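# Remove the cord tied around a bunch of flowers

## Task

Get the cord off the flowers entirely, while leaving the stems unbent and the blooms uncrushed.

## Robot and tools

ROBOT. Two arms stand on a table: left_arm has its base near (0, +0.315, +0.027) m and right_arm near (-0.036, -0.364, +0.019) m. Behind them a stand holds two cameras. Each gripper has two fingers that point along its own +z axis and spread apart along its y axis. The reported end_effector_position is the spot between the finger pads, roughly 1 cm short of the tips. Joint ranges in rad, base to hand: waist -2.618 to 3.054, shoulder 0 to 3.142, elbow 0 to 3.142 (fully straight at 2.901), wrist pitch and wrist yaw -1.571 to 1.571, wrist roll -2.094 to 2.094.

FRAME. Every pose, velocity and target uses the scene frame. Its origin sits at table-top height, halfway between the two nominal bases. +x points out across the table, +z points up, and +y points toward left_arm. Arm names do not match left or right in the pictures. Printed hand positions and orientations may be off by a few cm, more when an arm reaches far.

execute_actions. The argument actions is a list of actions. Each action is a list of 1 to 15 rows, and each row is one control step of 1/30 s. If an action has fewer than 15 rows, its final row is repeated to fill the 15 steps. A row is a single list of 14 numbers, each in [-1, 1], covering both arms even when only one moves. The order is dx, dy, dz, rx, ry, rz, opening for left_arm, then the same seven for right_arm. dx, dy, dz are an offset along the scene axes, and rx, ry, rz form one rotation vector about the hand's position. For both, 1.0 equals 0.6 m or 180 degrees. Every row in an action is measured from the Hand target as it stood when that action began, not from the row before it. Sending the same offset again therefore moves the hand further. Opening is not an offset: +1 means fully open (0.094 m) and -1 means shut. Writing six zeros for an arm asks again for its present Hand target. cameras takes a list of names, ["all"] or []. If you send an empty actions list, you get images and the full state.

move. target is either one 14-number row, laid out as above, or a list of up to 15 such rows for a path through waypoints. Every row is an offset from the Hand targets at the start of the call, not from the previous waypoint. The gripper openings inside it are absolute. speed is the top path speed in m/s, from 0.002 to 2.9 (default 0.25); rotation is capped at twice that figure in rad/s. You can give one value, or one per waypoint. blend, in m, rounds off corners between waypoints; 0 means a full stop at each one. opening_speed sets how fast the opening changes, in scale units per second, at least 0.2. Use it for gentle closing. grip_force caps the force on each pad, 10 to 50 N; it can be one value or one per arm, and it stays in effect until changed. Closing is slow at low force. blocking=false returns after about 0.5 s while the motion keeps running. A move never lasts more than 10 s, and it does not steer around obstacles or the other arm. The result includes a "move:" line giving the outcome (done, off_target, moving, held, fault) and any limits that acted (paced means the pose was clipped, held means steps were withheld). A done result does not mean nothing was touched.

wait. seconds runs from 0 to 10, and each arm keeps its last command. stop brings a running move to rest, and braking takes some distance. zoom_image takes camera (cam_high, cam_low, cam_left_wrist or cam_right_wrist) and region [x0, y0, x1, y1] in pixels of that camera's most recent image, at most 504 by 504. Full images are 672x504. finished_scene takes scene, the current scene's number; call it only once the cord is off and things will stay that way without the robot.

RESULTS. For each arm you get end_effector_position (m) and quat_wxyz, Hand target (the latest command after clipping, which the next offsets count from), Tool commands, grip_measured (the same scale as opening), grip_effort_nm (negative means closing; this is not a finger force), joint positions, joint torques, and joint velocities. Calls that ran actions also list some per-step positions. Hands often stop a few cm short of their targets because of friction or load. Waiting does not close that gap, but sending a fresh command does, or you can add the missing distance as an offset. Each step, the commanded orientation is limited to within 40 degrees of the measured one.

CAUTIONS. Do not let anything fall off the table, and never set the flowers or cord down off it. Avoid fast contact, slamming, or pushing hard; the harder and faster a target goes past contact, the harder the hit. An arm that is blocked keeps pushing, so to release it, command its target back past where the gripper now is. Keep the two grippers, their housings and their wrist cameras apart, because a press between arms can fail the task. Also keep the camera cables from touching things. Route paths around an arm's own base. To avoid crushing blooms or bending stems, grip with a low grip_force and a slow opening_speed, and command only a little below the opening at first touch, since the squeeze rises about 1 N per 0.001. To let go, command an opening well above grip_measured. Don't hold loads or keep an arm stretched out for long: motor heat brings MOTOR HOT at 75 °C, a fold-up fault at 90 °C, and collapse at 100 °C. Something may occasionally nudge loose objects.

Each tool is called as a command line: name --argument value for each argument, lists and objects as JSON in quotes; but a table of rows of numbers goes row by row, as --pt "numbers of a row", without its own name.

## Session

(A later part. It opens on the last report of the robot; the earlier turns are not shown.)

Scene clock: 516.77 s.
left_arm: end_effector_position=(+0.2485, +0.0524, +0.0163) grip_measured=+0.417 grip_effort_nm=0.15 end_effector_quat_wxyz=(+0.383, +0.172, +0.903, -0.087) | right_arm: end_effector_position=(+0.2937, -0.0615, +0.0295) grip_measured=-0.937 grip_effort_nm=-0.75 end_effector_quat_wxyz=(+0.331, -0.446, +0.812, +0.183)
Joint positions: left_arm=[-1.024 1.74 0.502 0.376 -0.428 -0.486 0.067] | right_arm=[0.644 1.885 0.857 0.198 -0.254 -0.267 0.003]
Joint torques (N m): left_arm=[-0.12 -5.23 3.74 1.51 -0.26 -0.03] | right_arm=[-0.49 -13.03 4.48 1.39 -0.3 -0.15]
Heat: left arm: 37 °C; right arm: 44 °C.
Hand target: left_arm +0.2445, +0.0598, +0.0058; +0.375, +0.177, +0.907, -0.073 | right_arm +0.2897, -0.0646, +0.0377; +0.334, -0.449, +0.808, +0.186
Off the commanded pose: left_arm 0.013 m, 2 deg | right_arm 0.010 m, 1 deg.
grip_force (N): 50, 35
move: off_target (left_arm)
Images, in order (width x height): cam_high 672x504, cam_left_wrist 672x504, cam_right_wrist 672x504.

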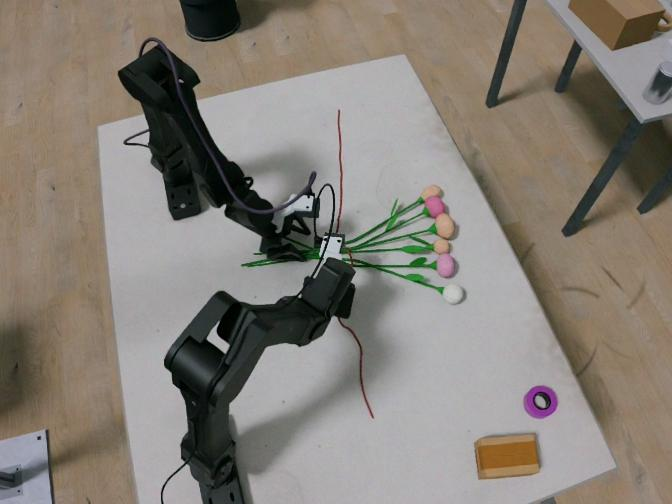

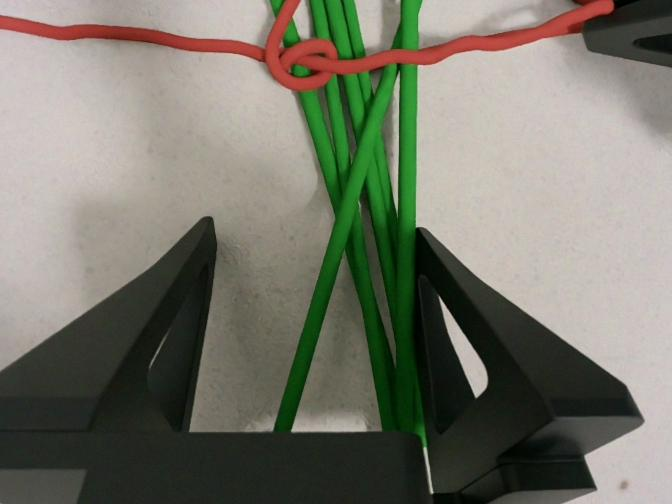

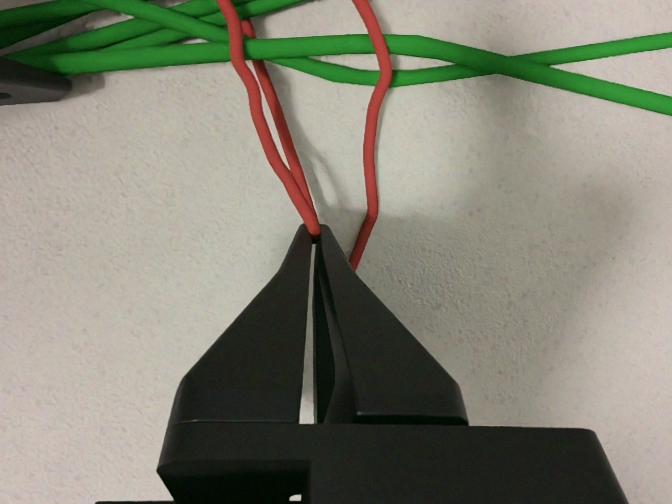

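move --target '[0,0,0,0,0,0,0.42,-0.02,-0.16,0.0,0,0,-0.05,-1]' --speed 0.06 --cameras '["cam_high","cam_left_wrist","cam_right_wrist"]'

Scene clock: 520.87 s.
left_arm: end_effector_position=(+0.2485, +0.0524, +0.0163) grip_measured=+0.417 grip_effort_nm=0.15 end_effector_quat_wxyz=(+0.383, +0.172, +0.903, -0.087) | right_arm: end_effector_position=(+0.2802, -0.1599, +0.0310) grip_measured=-0.937 grip_effort_nm=-0.75 end_effector_quat_wxyz=(+0.339, -0.380, +0.846, +0.155)
Joint positions: left_arm=[-1.024 1.74 0.502 0.376 -0.428 -0.486 0.067] | right_arm=[0.441 1.657 0.582 0.223 -0.284 -0.302 0.003]
Joint torques (N m): left_arm=[-0.17 -5.3 3.85 1.51 -0.24 0] | right_arm=[-0.53 -9.99 4.38 1.48 -0.31 -0.12]
Heat: left arm: 37 °C; right arm: 44 °C.
Hand target: left_arm +0.2445, +0.0598, +0.0058; +0.375, +0.177, +0.907, -0.073 | right_arm +0.2777, -0.1606, +0.0379; +0.348, -0.384, +0.841, +0.159
Off the commanded pose: left_arm 0.013 m, 2 deg | right_arm 0.007 m, 1 deg.
grip_force (N): 50, 35
move: off_target (left_arm)
Images, in order (width x height): cam_high 672x504, cam_left_wrist 672x504, cam_right_wrist 672x504.

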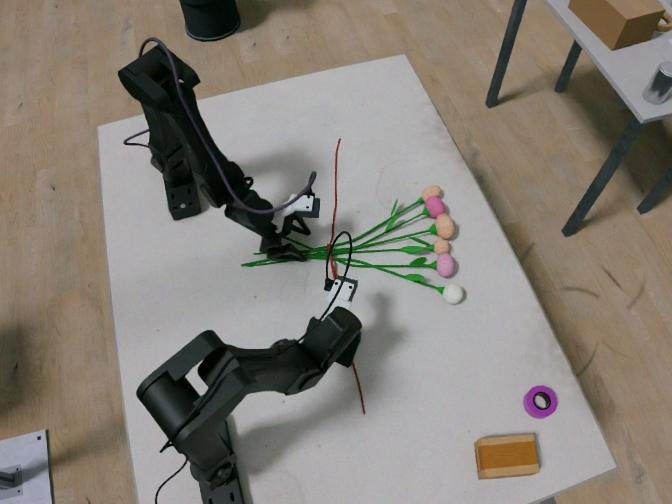

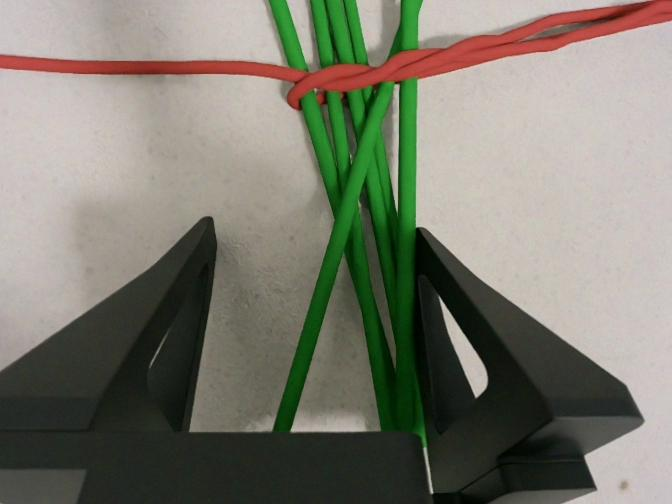

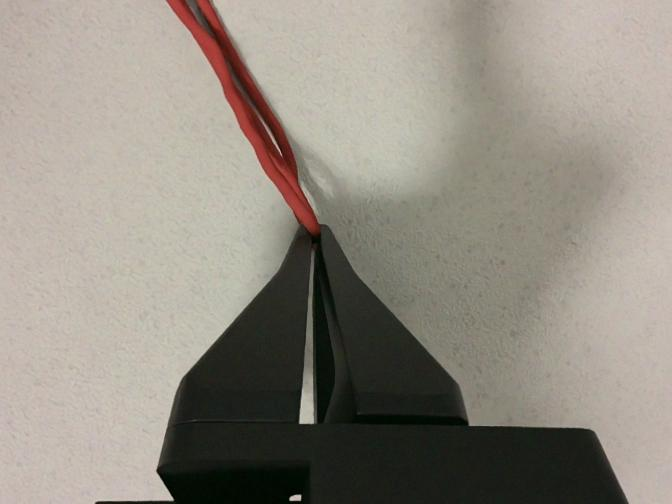

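move --target '[0,0,0,0,0,0,0.42,0.0,-0.2,0.0,0,0,-0.08,-1]' --speed 0.07 --cameras '["cam_high","cam_left_wrist","cam_right_wrist"]'

Scene clock: 527.13 s.
left_arm: end_effector_position=(+0.2485, +0.0524, +0.0163) grip_measured=+0.417 grip_effort_nm=0.16 end_effector_quat_wxyz=(+0.383, +0.172, +0.903, -0.087) | right_arm: end_effector_position=(+0.2832, -0.2813, +0.0355) grip_measured=-0.937 grip_effort_nm=-0.75 end_effector_quat_wxyz=(+0.363, -0.271, +0.885, +0.110)
Joint positions: left_arm=[-1.024 1.74 0.502 0.376 -0.428 -0.486 0.067] | right_arm=[0.056 1.478 0.425 0.183 -0.37 -0.408 0.003]
Joint torques (N m): left_arm=[-0.16 -5.37 3.79 1.51 -0.23 -0.04] | right_arm=[-0.47 -7.64 4.42 1.33 -0.28 -0.1]
Heat: left arm: 37 °C; right arm: 43 °C.
Hand target: left_arm +0.2445, +0.0598, +0.0058; +0.375, +0.177, +0.907, -0.073 | right_arm +0.2777, -0.2807, +0.0378; +0.365, -0.275, +0.882, +0.114
Off the commanded pose: left_arm 0.013 m, 2 deg | right_arm 0.006 m, 1 deg.
grip_force (N): 50, 35
move: off_target (left_arm)
Images, in order (width x height): cam_high 672x504, cam_left_wrist 672x504, cam_right_wrist 672x504.

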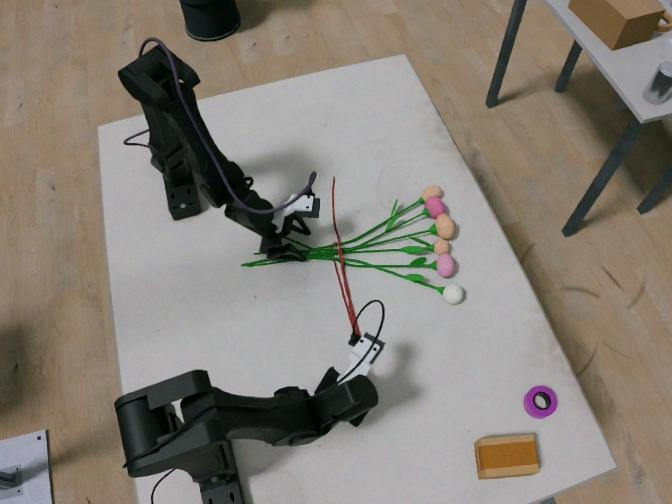

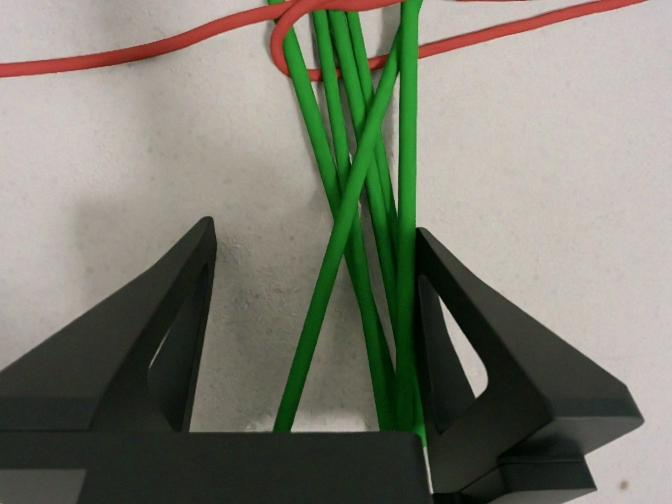

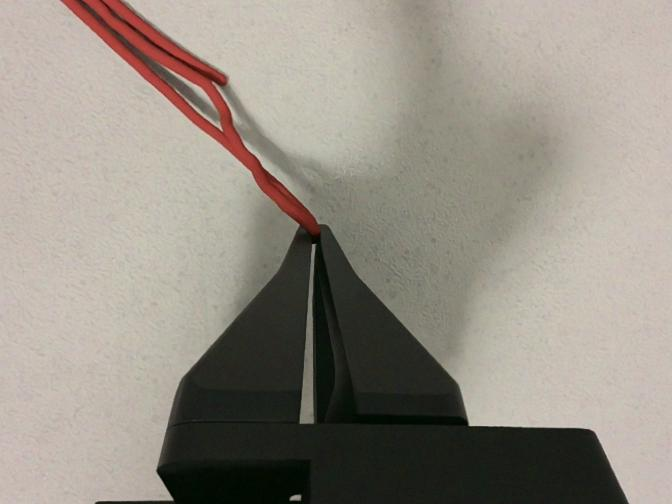

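move --target '[0,0,0,0,0,0,0.42,0.0,-0.2333,0.0,0,0,-0.08,-1]' --speed 0.08 --cameras '["cam_high","cam_left_wrist","cam_right_wrist"]'

Scene clock: 534.50 s.
left_arm: end_effector_position=(+0.2485, +0.0524, +0.0163) grip_measured=+0.417 grip_effort_nm=0.16 end_effector_quat_wxyz=(+0.383, +0.172, +0.903, -0.087) | right_arm: end_effector_position=(+0.2720, -0.4194, +0.0342) grip_measured=-0.937 grip_effort_nm=-0.75 end_effector_quat_wxyz=(+0.372, -0.158, +0.913, +0.062)
Joint positions: left_arm=[-1.024 1.74 0.502 0.376 -0.428 -0.486 0.067] | right_arm=[-0.476 1.479 0.449 0.048 -0.535 -0.658 0.003]
Joint torques (N m): left_arm=[-0.1 -5.23 3.89 1.51 -0.24 -0.01] | right_arm=[-0.44 -4.37 8.29 1.15 -0.41 -0.11]
Heat: left arm: 38 °C; right arm: 42 °C.
Hand target: left_arm +0.2445, +0.0598, +0.0058; +0.375, +0.177, +0.907, -0.073 | right_arm +0.2777, -0.4206, +0.0378; +0.376, -0.163, +0.910, +0.068
Off the commanded pose: left_arm 0.013 m, 2 deg | right_arm 0.007 m, 1 deg.
grip_force (N): 50, 35
move: off_target (left_arm)
Images, in order (width x height): cam_high 672x504, cam_left_wrist 672x504, cam_right_wrist 672x504.

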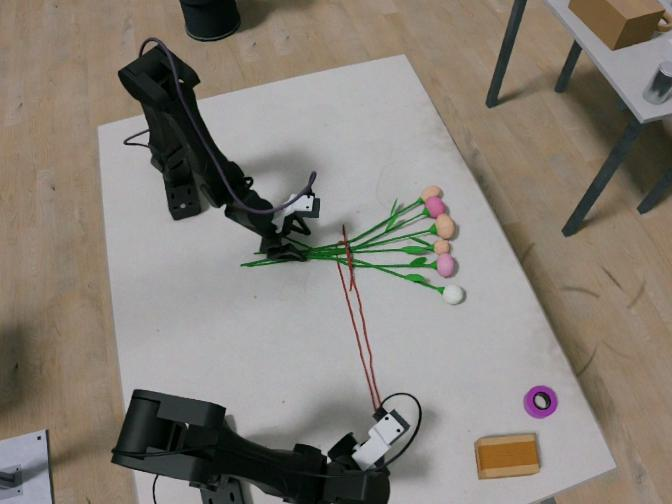

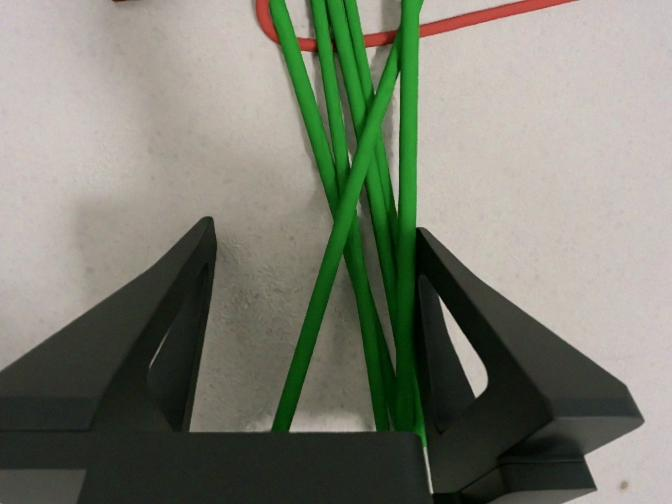

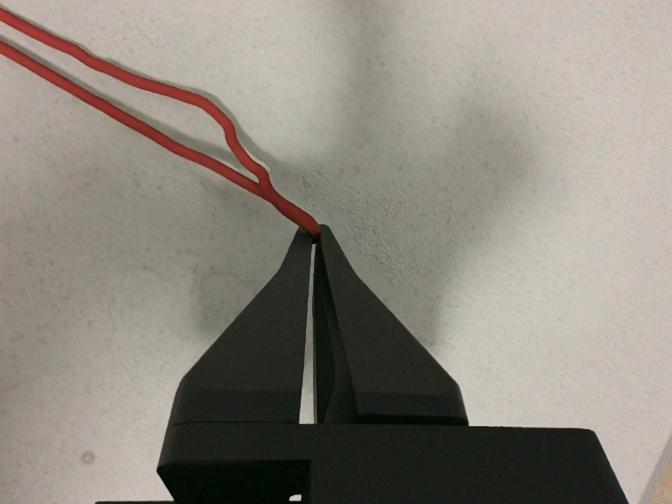

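zoom_image --camera "cam_high" --region '[280, 190, 480, 340]'

move --target '[0,0,0,0,0,0,0.42,0.05,-0.2,0.0,0,0,-0.06,-1]' --speed 0.08 --cameras '["cam_high","cam_left_wrist","cam_right_wrist"]'

Scaled by 2.520 from the camera's 672x504 image, which has a finer 960x720 frame.

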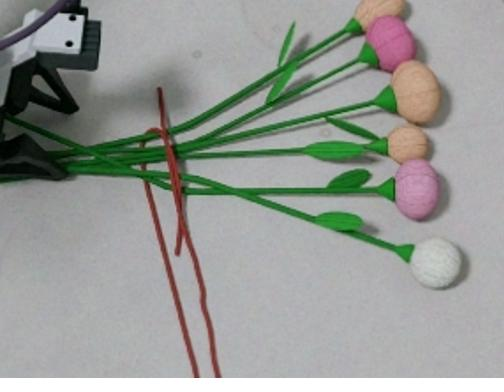

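Scene clock: 539.47 s.
left_arm: end_effector_position=(+0.2485, +0.0524, +0.0163) grip_measured=+0.417 grip_effort_nm=0.16 end_effector_quat_wxyz=(+0.383, +0.172, +0.903, -0.087) | right_arm: end_effector_position=(+0.3034, -0.5379, +0.0378) grip_measured=-0.937 grip_effort_nm=-0.75 end_effector_quat_wxyz=(+0.378, -0.073, +0.922, +0.026)
Joint positions: left_arm=[-1.024 1.74 0.502 0.376 -0.428 -0.486 0.067] | right_arm=[-0.732 1.747 0.756 -0.021 -0.573 -0.726 0.003]
Joint torques (N m): left_arm=[-0.1 -5.24 3.92 1.52 -0.26 -0.01] | right_arm=[-0.38 -6.3 8.2 0.97 -0.42 -0.15]
Heat: left arm: 38 °C; right arm: 41 °C.
Hand target: left_arm +0.2445, +0.0598, +0.0058; +0.375, +0.177, +0.907, -0.073 | right_arm +0.3077, -0.5406, +0.0379; +0.381, -0.076, +0.921, +0.032
Off the commanded pose: left_arm 0.013 m, 2 deg | right_arm 0.005 m, 1 deg.
grip_force (N): 50, 35
move: off_target (left_arm)
Images, in order (width x height): cam_high 672x504, cam_left_wrist 672x504, cam_right_wrist 672x504.

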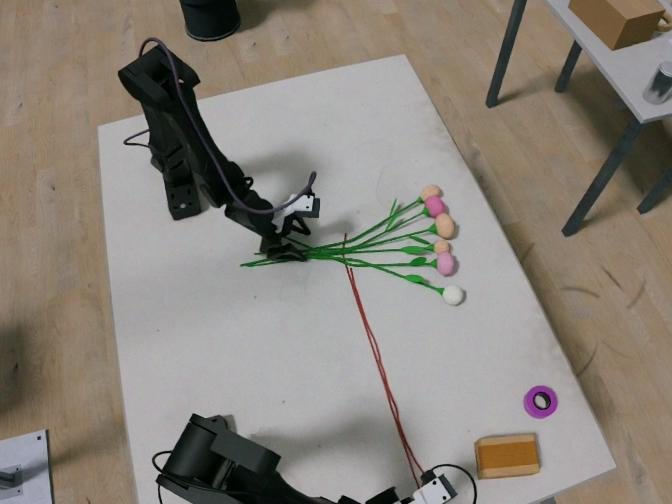

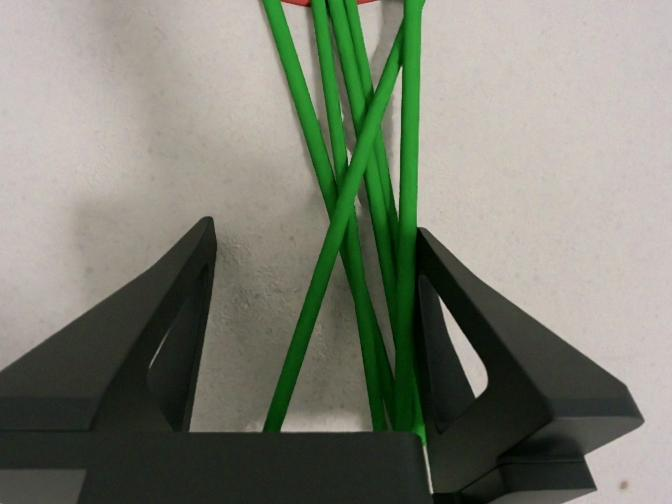

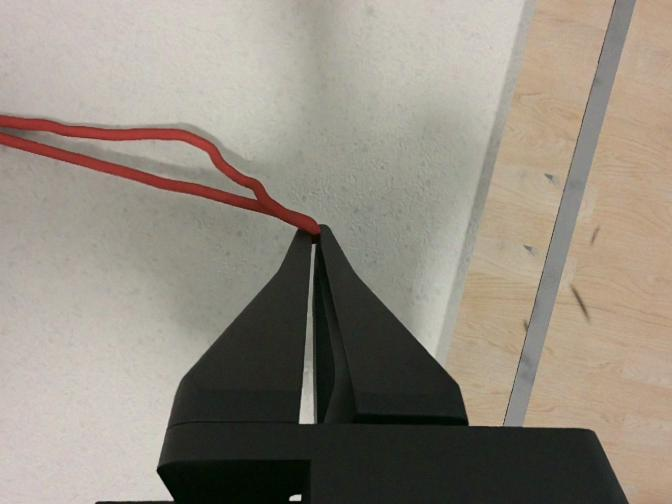

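zoom_image --camera "cam_high" --region '[290, 210, 430, 315]'

Scaled by 3.600 from the camera's 672x504 image, which has a finer 960x720 frame.

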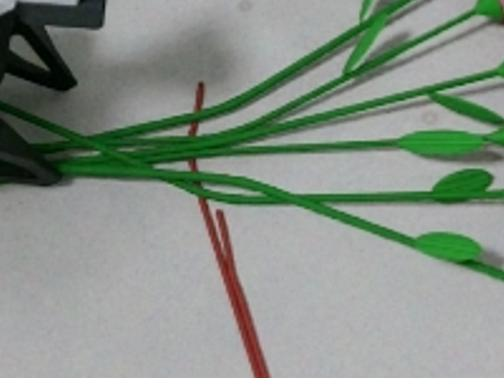

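move --pt "0 0 0 0 0 0 0.42 -0.08 -0.099 0.1035 0 0 0 -1" --pt "0 0 0 0 0 0 0.42 -0.146 -0.199 0.187 0 0 0 -1" --speed 0.1 --blend '[0.03, 0]' --cameras '["cam_high","cam_left_wrist","cam_right_wrist"]'

Scene clock: 552.97 s.
left_arm: end_effector_position=(+0.2485, +0.0524, +0.0163) grip_measured=+0.417 grip_effort_nm=0.16 end_effector_quat_wxyz=(+0.383, +0.172, +0.903, -0.087) | right_arm: end_effector_position=(+0.2156, -0.6569, +0.1475) grip_measured=-0.937 grip_effort_nm=-0.76 end_effector_quat_wxyz=(+0.371, -0.073, +0.925, +0.024)
Joint positions: left_arm=[-1.024 1.74 0.502 0.376 -0.428 -0.486 0.067] | right_arm=[-1.178 1.775 1.335 -0.905 -0.735 -1.253 0.003]
Joint torques (N m): left_arm=[-0.12 -5.3 3.86 1.53 -0.24 -0.03] | right_arm=[-0.06 -7.41 9.72 0.43 -0.6 -0.06]
Heat: left arm: 38 °C; right arm: 40 °C.
Hand target: left_arm +0.2445, +0.0598, +0.0058; +0.375, +0.177, +0.907, -0.073 | right_arm +0.2201, -0.6600, +0.1501; +0.381, -0.076, +0.921, +0.032
Off the commanded pose: left_arm 0.013 m, 2 deg | right_arm 0.006 m, 2 deg.
grip_force (N): 50, 35
move: off_target (left_arm)
Images, in order (width x height): cam_high 672x504, cam_left_wrist 672x504, cam_right_wrist 672x504.

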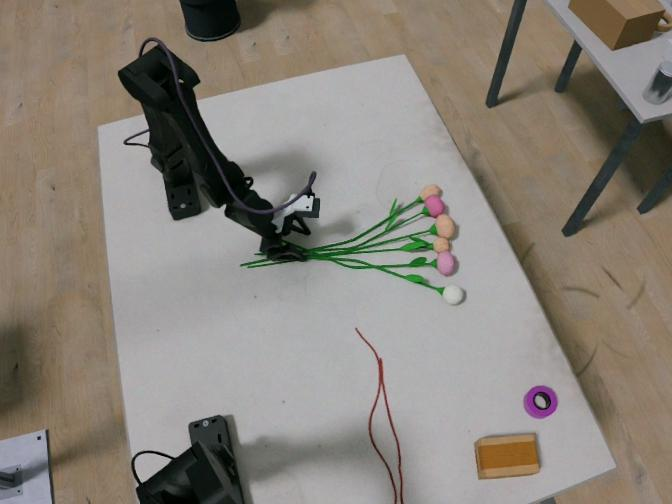

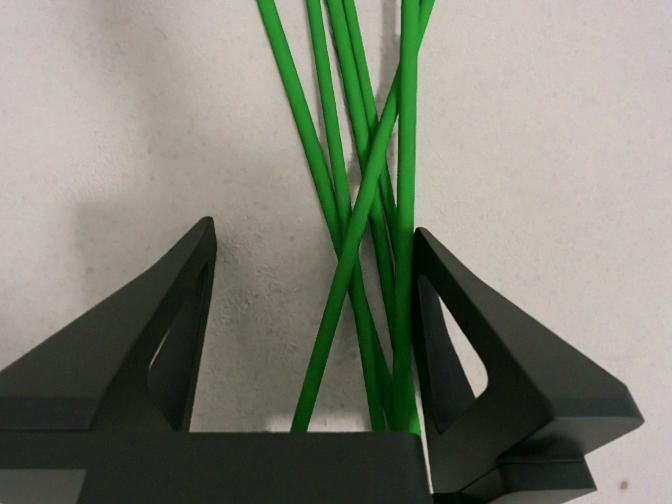

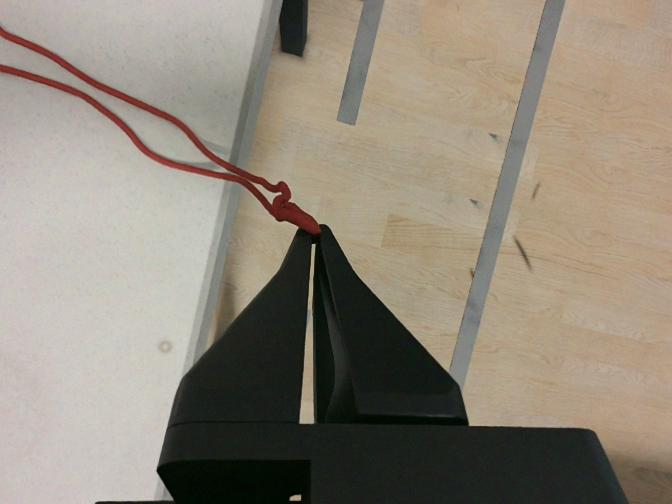

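move --target '[0.004,-0.006,0.014,0,0,0,0.9,0.033,0.267,-0.083,0,0,0,-1]' --speed 0.15 --opening_speed 0.8 --cameras '["cam_high","cam_left_wrist"]'

Scene clock: 571.37 s.
left_arm: end_effector_position=(+0.2482, +0.0530, +0.0159) grip_measured=+0.897 grip_effort_nm=0.16 end_effector_quat_wxyz=(+0.383, +0.174, +0.903, -0.086) | right_arm: end_effector_position=(+0.2413, -0.5050, +0.0983) grip_measured=-0.937 grip_effort_nm=-0.75 end_effector_quat_wxyz=(+0.375, -0.076, +0.923, +0.032)
Joint positions: left_arm=[-1.024 1.74 0.502 0.373 -0.428 -0.484 0.089] | right_arm=[-0.814 1.344 0.67 -0.403 -0.621 -0.822 0.003]
Joint torques (N m): left_arm=[-0.1 -7.72 5.72 1.07 -0.25 0.01] | right_arm=[0.5 -7.45 5.24 1.05 -0.35 0.05]
Heat: left arm: 38 °C; right arm: 39 °C.
Hand target: left_arm +0.2469, +0.0562, +0.0142; +0.375, +0.177, +0.907, -0.073 | right_arm +0.2399, -0.4999, +0.1003; +0.381, -0.076, +0.921, +0.032
Off the commanded pose: left_arm 0.004 m, 2 deg | right_arm 0.006 m, 1 deg.
grip_force (N): 50, 35
move: done
Images, in order (width x height): cam_high 672x504, cam_left_wrist 672x504.

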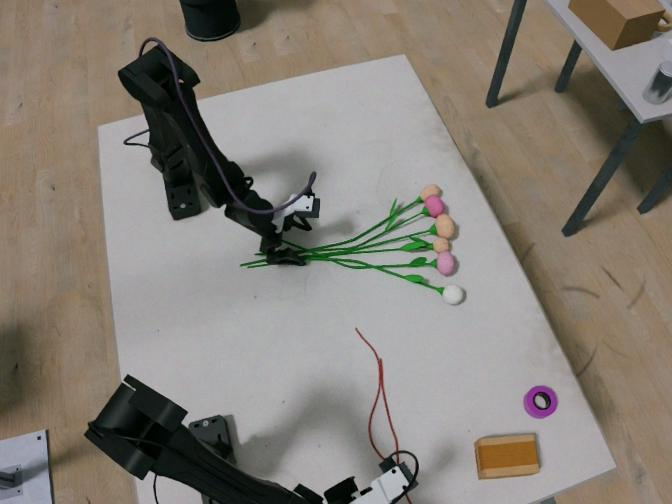

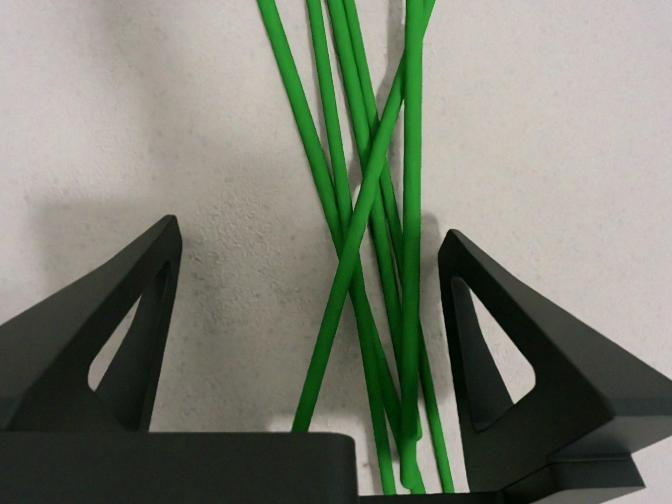

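move --target '[0.002,-0.005,0.21,0,0,0,0.9,0.0,0.083,-0.1305,0,0,0,-1]' --speed 0.12 --cameras '["cam_high","cam_left_wrist","cam_right_wrist"]'

Scene clock: 576.63 s.
left_arm: end_effector_position=(+0.2462, +0.0564, +0.1286) grip_measured=+0.897 grip_effort_nm=0.16 end_effector_quat_wxyz=(+0.365, +0.182, +0.911, -0.066) | right_arm: end_effector_position=(+0.2440, -0.4554, +0.0289) grip_measured=-0.937 grip_effort_nm=-0.75 end_effector_quat_wxyz=(+0.388, -0.081, +0.918, +0.021)
Joint positions: left_arm=[-1.024 1.388 0.782 -0.315 -0.429 -0.483 0.089] | right_arm=[-0.627 1.406 0.332 0.135 -0.524 -0.633 0.003]
Joint torques (N m): left_arm=[-0.31 -7.23 8.53 1.37 -0.25 -0.05] | right_arm=[0.46 -3.49 4.25 1.35 -0.3 0.06]
Heat: left arm: 37 °C; right arm: 38 °C.
Hand target: left_arm +0.2481, +0.0533, +0.1402; +0.375, +0.177, +0.907, -0.073 | right_arm +0.2399, -0.4500, +0.0219; +0.381, -0.076, +0.921, +0.032
Off the commanded pose: left_arm 0.012 m, 2 deg | right_arm 0.010 m, 2 deg.
grip_force (N): 50, 35
move: off_target (left_arm)
Images, in order (width x height): cam_high 672x504, cam_left_wrist 672x504, cam_right_wrist 672x504.

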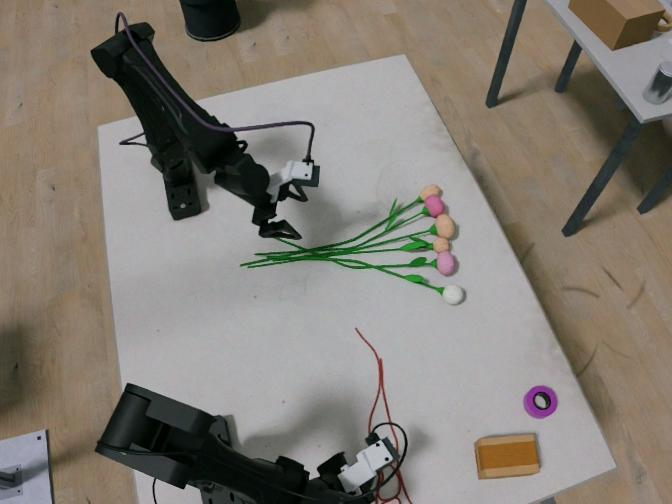

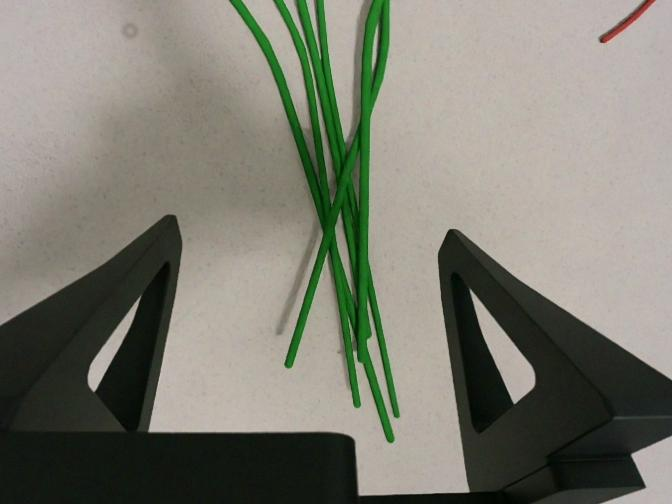

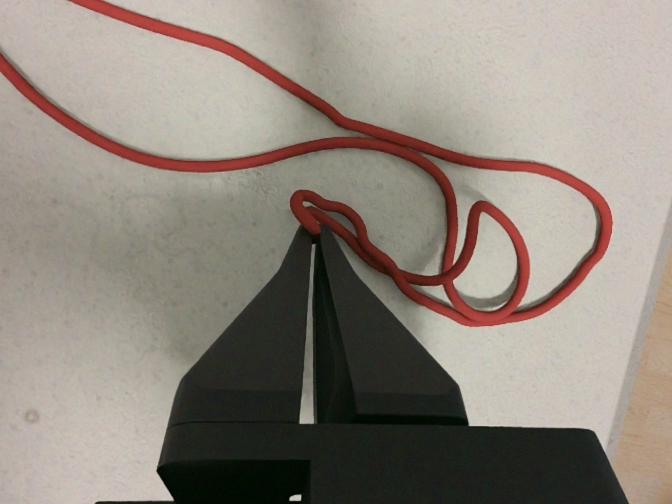

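move --pt "-0.02 0.05 0.05 0 0 0 0.9 0.007 -0.009 -0.02 0 0 0 -1" --pt "-0.05 0.12 0.08 0 0 0 0.9 0.007 -0.009 -0.02 0 0 0 -0.4" --speed 0.08 --opening_speed 0.5 --cameras '["cam_high","cam_right_wrist"]'

Scene clock: 589.50 s.
left_arm: end_effector_position=(+0.2204, +0.1194, +0.1929) grip_measured=+0.897 grip_effort_nm=0.16 end_effector_quat_wxyz=(+0.379, +0.175, +0.905, -0.080) | right_arm: end_effector_position=(+0.2498, -0.4591, +0.0179) grip_measured=-0.402 grip_effort_nm=0.08 end_effector_quat_wxyz=(+0.390, -0.082, +0.917, +0.021)
Joint positions: left_arm=[-0.967 1.011 0.782 -0.63 -0.395 -0.436 0.089] | right_arm=[-0.627 1.497 0.332 0.231 -0.527 -0.632 0.028]
Joint torques (N m): left_arm=[0.32 -3.56 6.23 1.4 -0.14 0.03] | right_arm=[-0.65 -3.82 4.01 1.26 -0.31 -0.01]
Heat: left arm: 37 °C; right arm: 37 °C.
Hand target: left_arm +0.2181, +0.1252, +0.1882; +0.375, +0.177, +0.907, -0.073 | right_arm +0.2441, -0.4554, +0.0100; +0.381, -0.076, +0.921, +0.032
Off the commanded pose: left_arm 0.008 m, 1 deg | right_arm 0.011 m, 2 deg.
grip_force (N): 50, 35
move: off_target (right_arm)
Images, in order (width x height): cam_high 672x504, cam_right_wrist 672x504.

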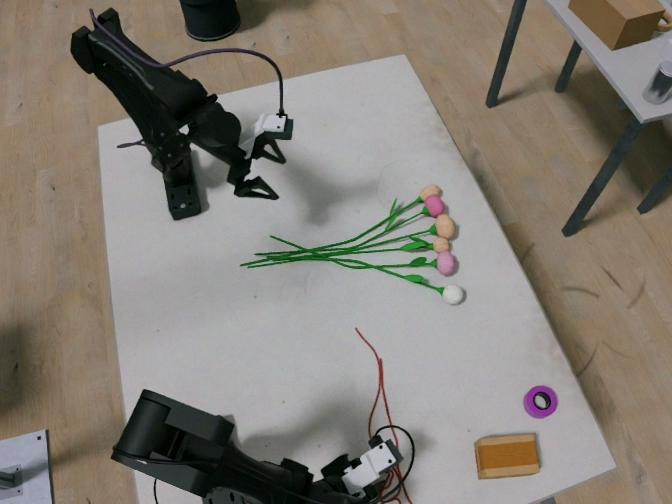

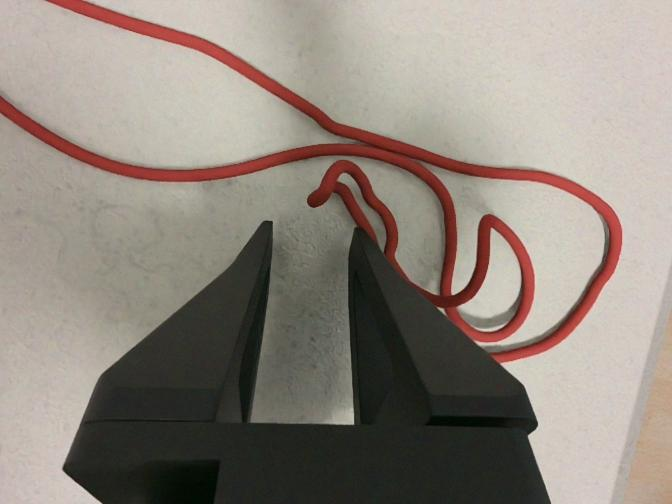

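move --pt "0 0 0 0 0 0 0.9 -0.09 -0.0235 0.113 0 0 0 -0.4" --pt "0 0 0 0 0 0 0.9 -0.12 -0.024 0.25 0 0 0 -0.4" --speed 0.1 --blend '[0.02, 0]' --cameras '["cam_high","cam_low","cam_right_wrist"]'

Scene clock: 597.20 s.
left_arm: end_effector_position=(+0.2204, +0.1194, +0.1929) grip_measured=+0.897 grip_effort_nm=0.16 end_effector_quat_wxyz=(+0.379, +0.175, +0.905, -0.080) | right_arm: end_effector_position=(+0.1688, -0.4685, +0.1458) grip_measured=-0.401 grip_effort_nm=0.08 end_effector_quat_wxyz=(+0.365, -0.068, +0.928, +0.040)
Joint positions: left_arm=[-0.967 1.011 0.782 -0.63 -0.395 -0.436 0.089] | right_arm=[-0.992 0.998 0.694 -0.925 -0.684 -1.021 0.028]
Joint torques (N m): left_arm=[0.36 -3.43 6.31 1.42 -0.16 0.04] | right_arm=[-0.7 -3.28 9.77 0.65 -0.58 -0.15]
Heat: left arm: 37 °C; right arm: 37 °C.
Hand target: left_arm +0.2181, +0.1252, +0.1882; +0.375, +0.177, +0.907, -0.073 | right_arm +0.1721, -0.4698, +0.1599; +0.381, -0.076, +0.921, +0.032
Off the commanded pose: left_arm 0.008 m, 1 deg | right_arm 0.015 m, 2 deg.
grip_force (N): 50, 35
move: off_target (right_arm)
Images, in order (width x height): cam_high 672x504, cam_low 672x504, cam_right_wrist 672x504.

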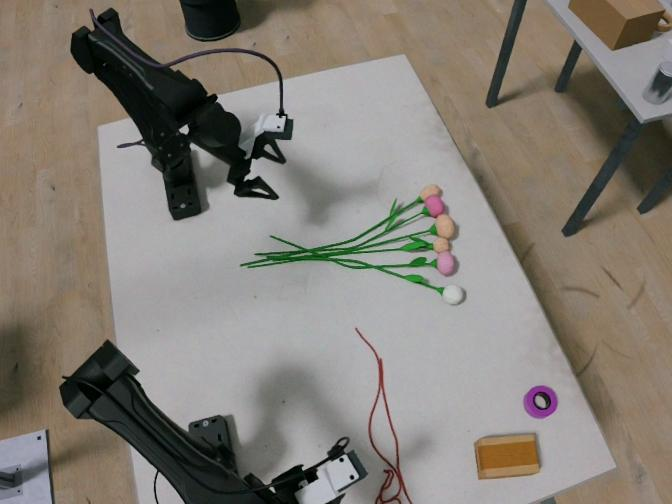

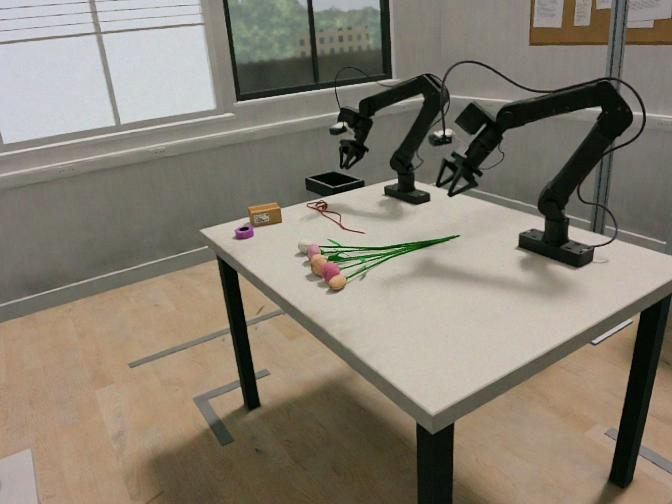

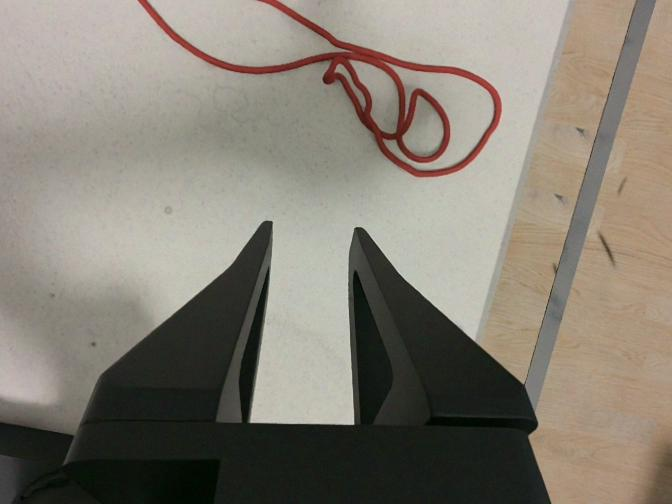

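finished_scene --scene 2

The scene is finished: the task was done.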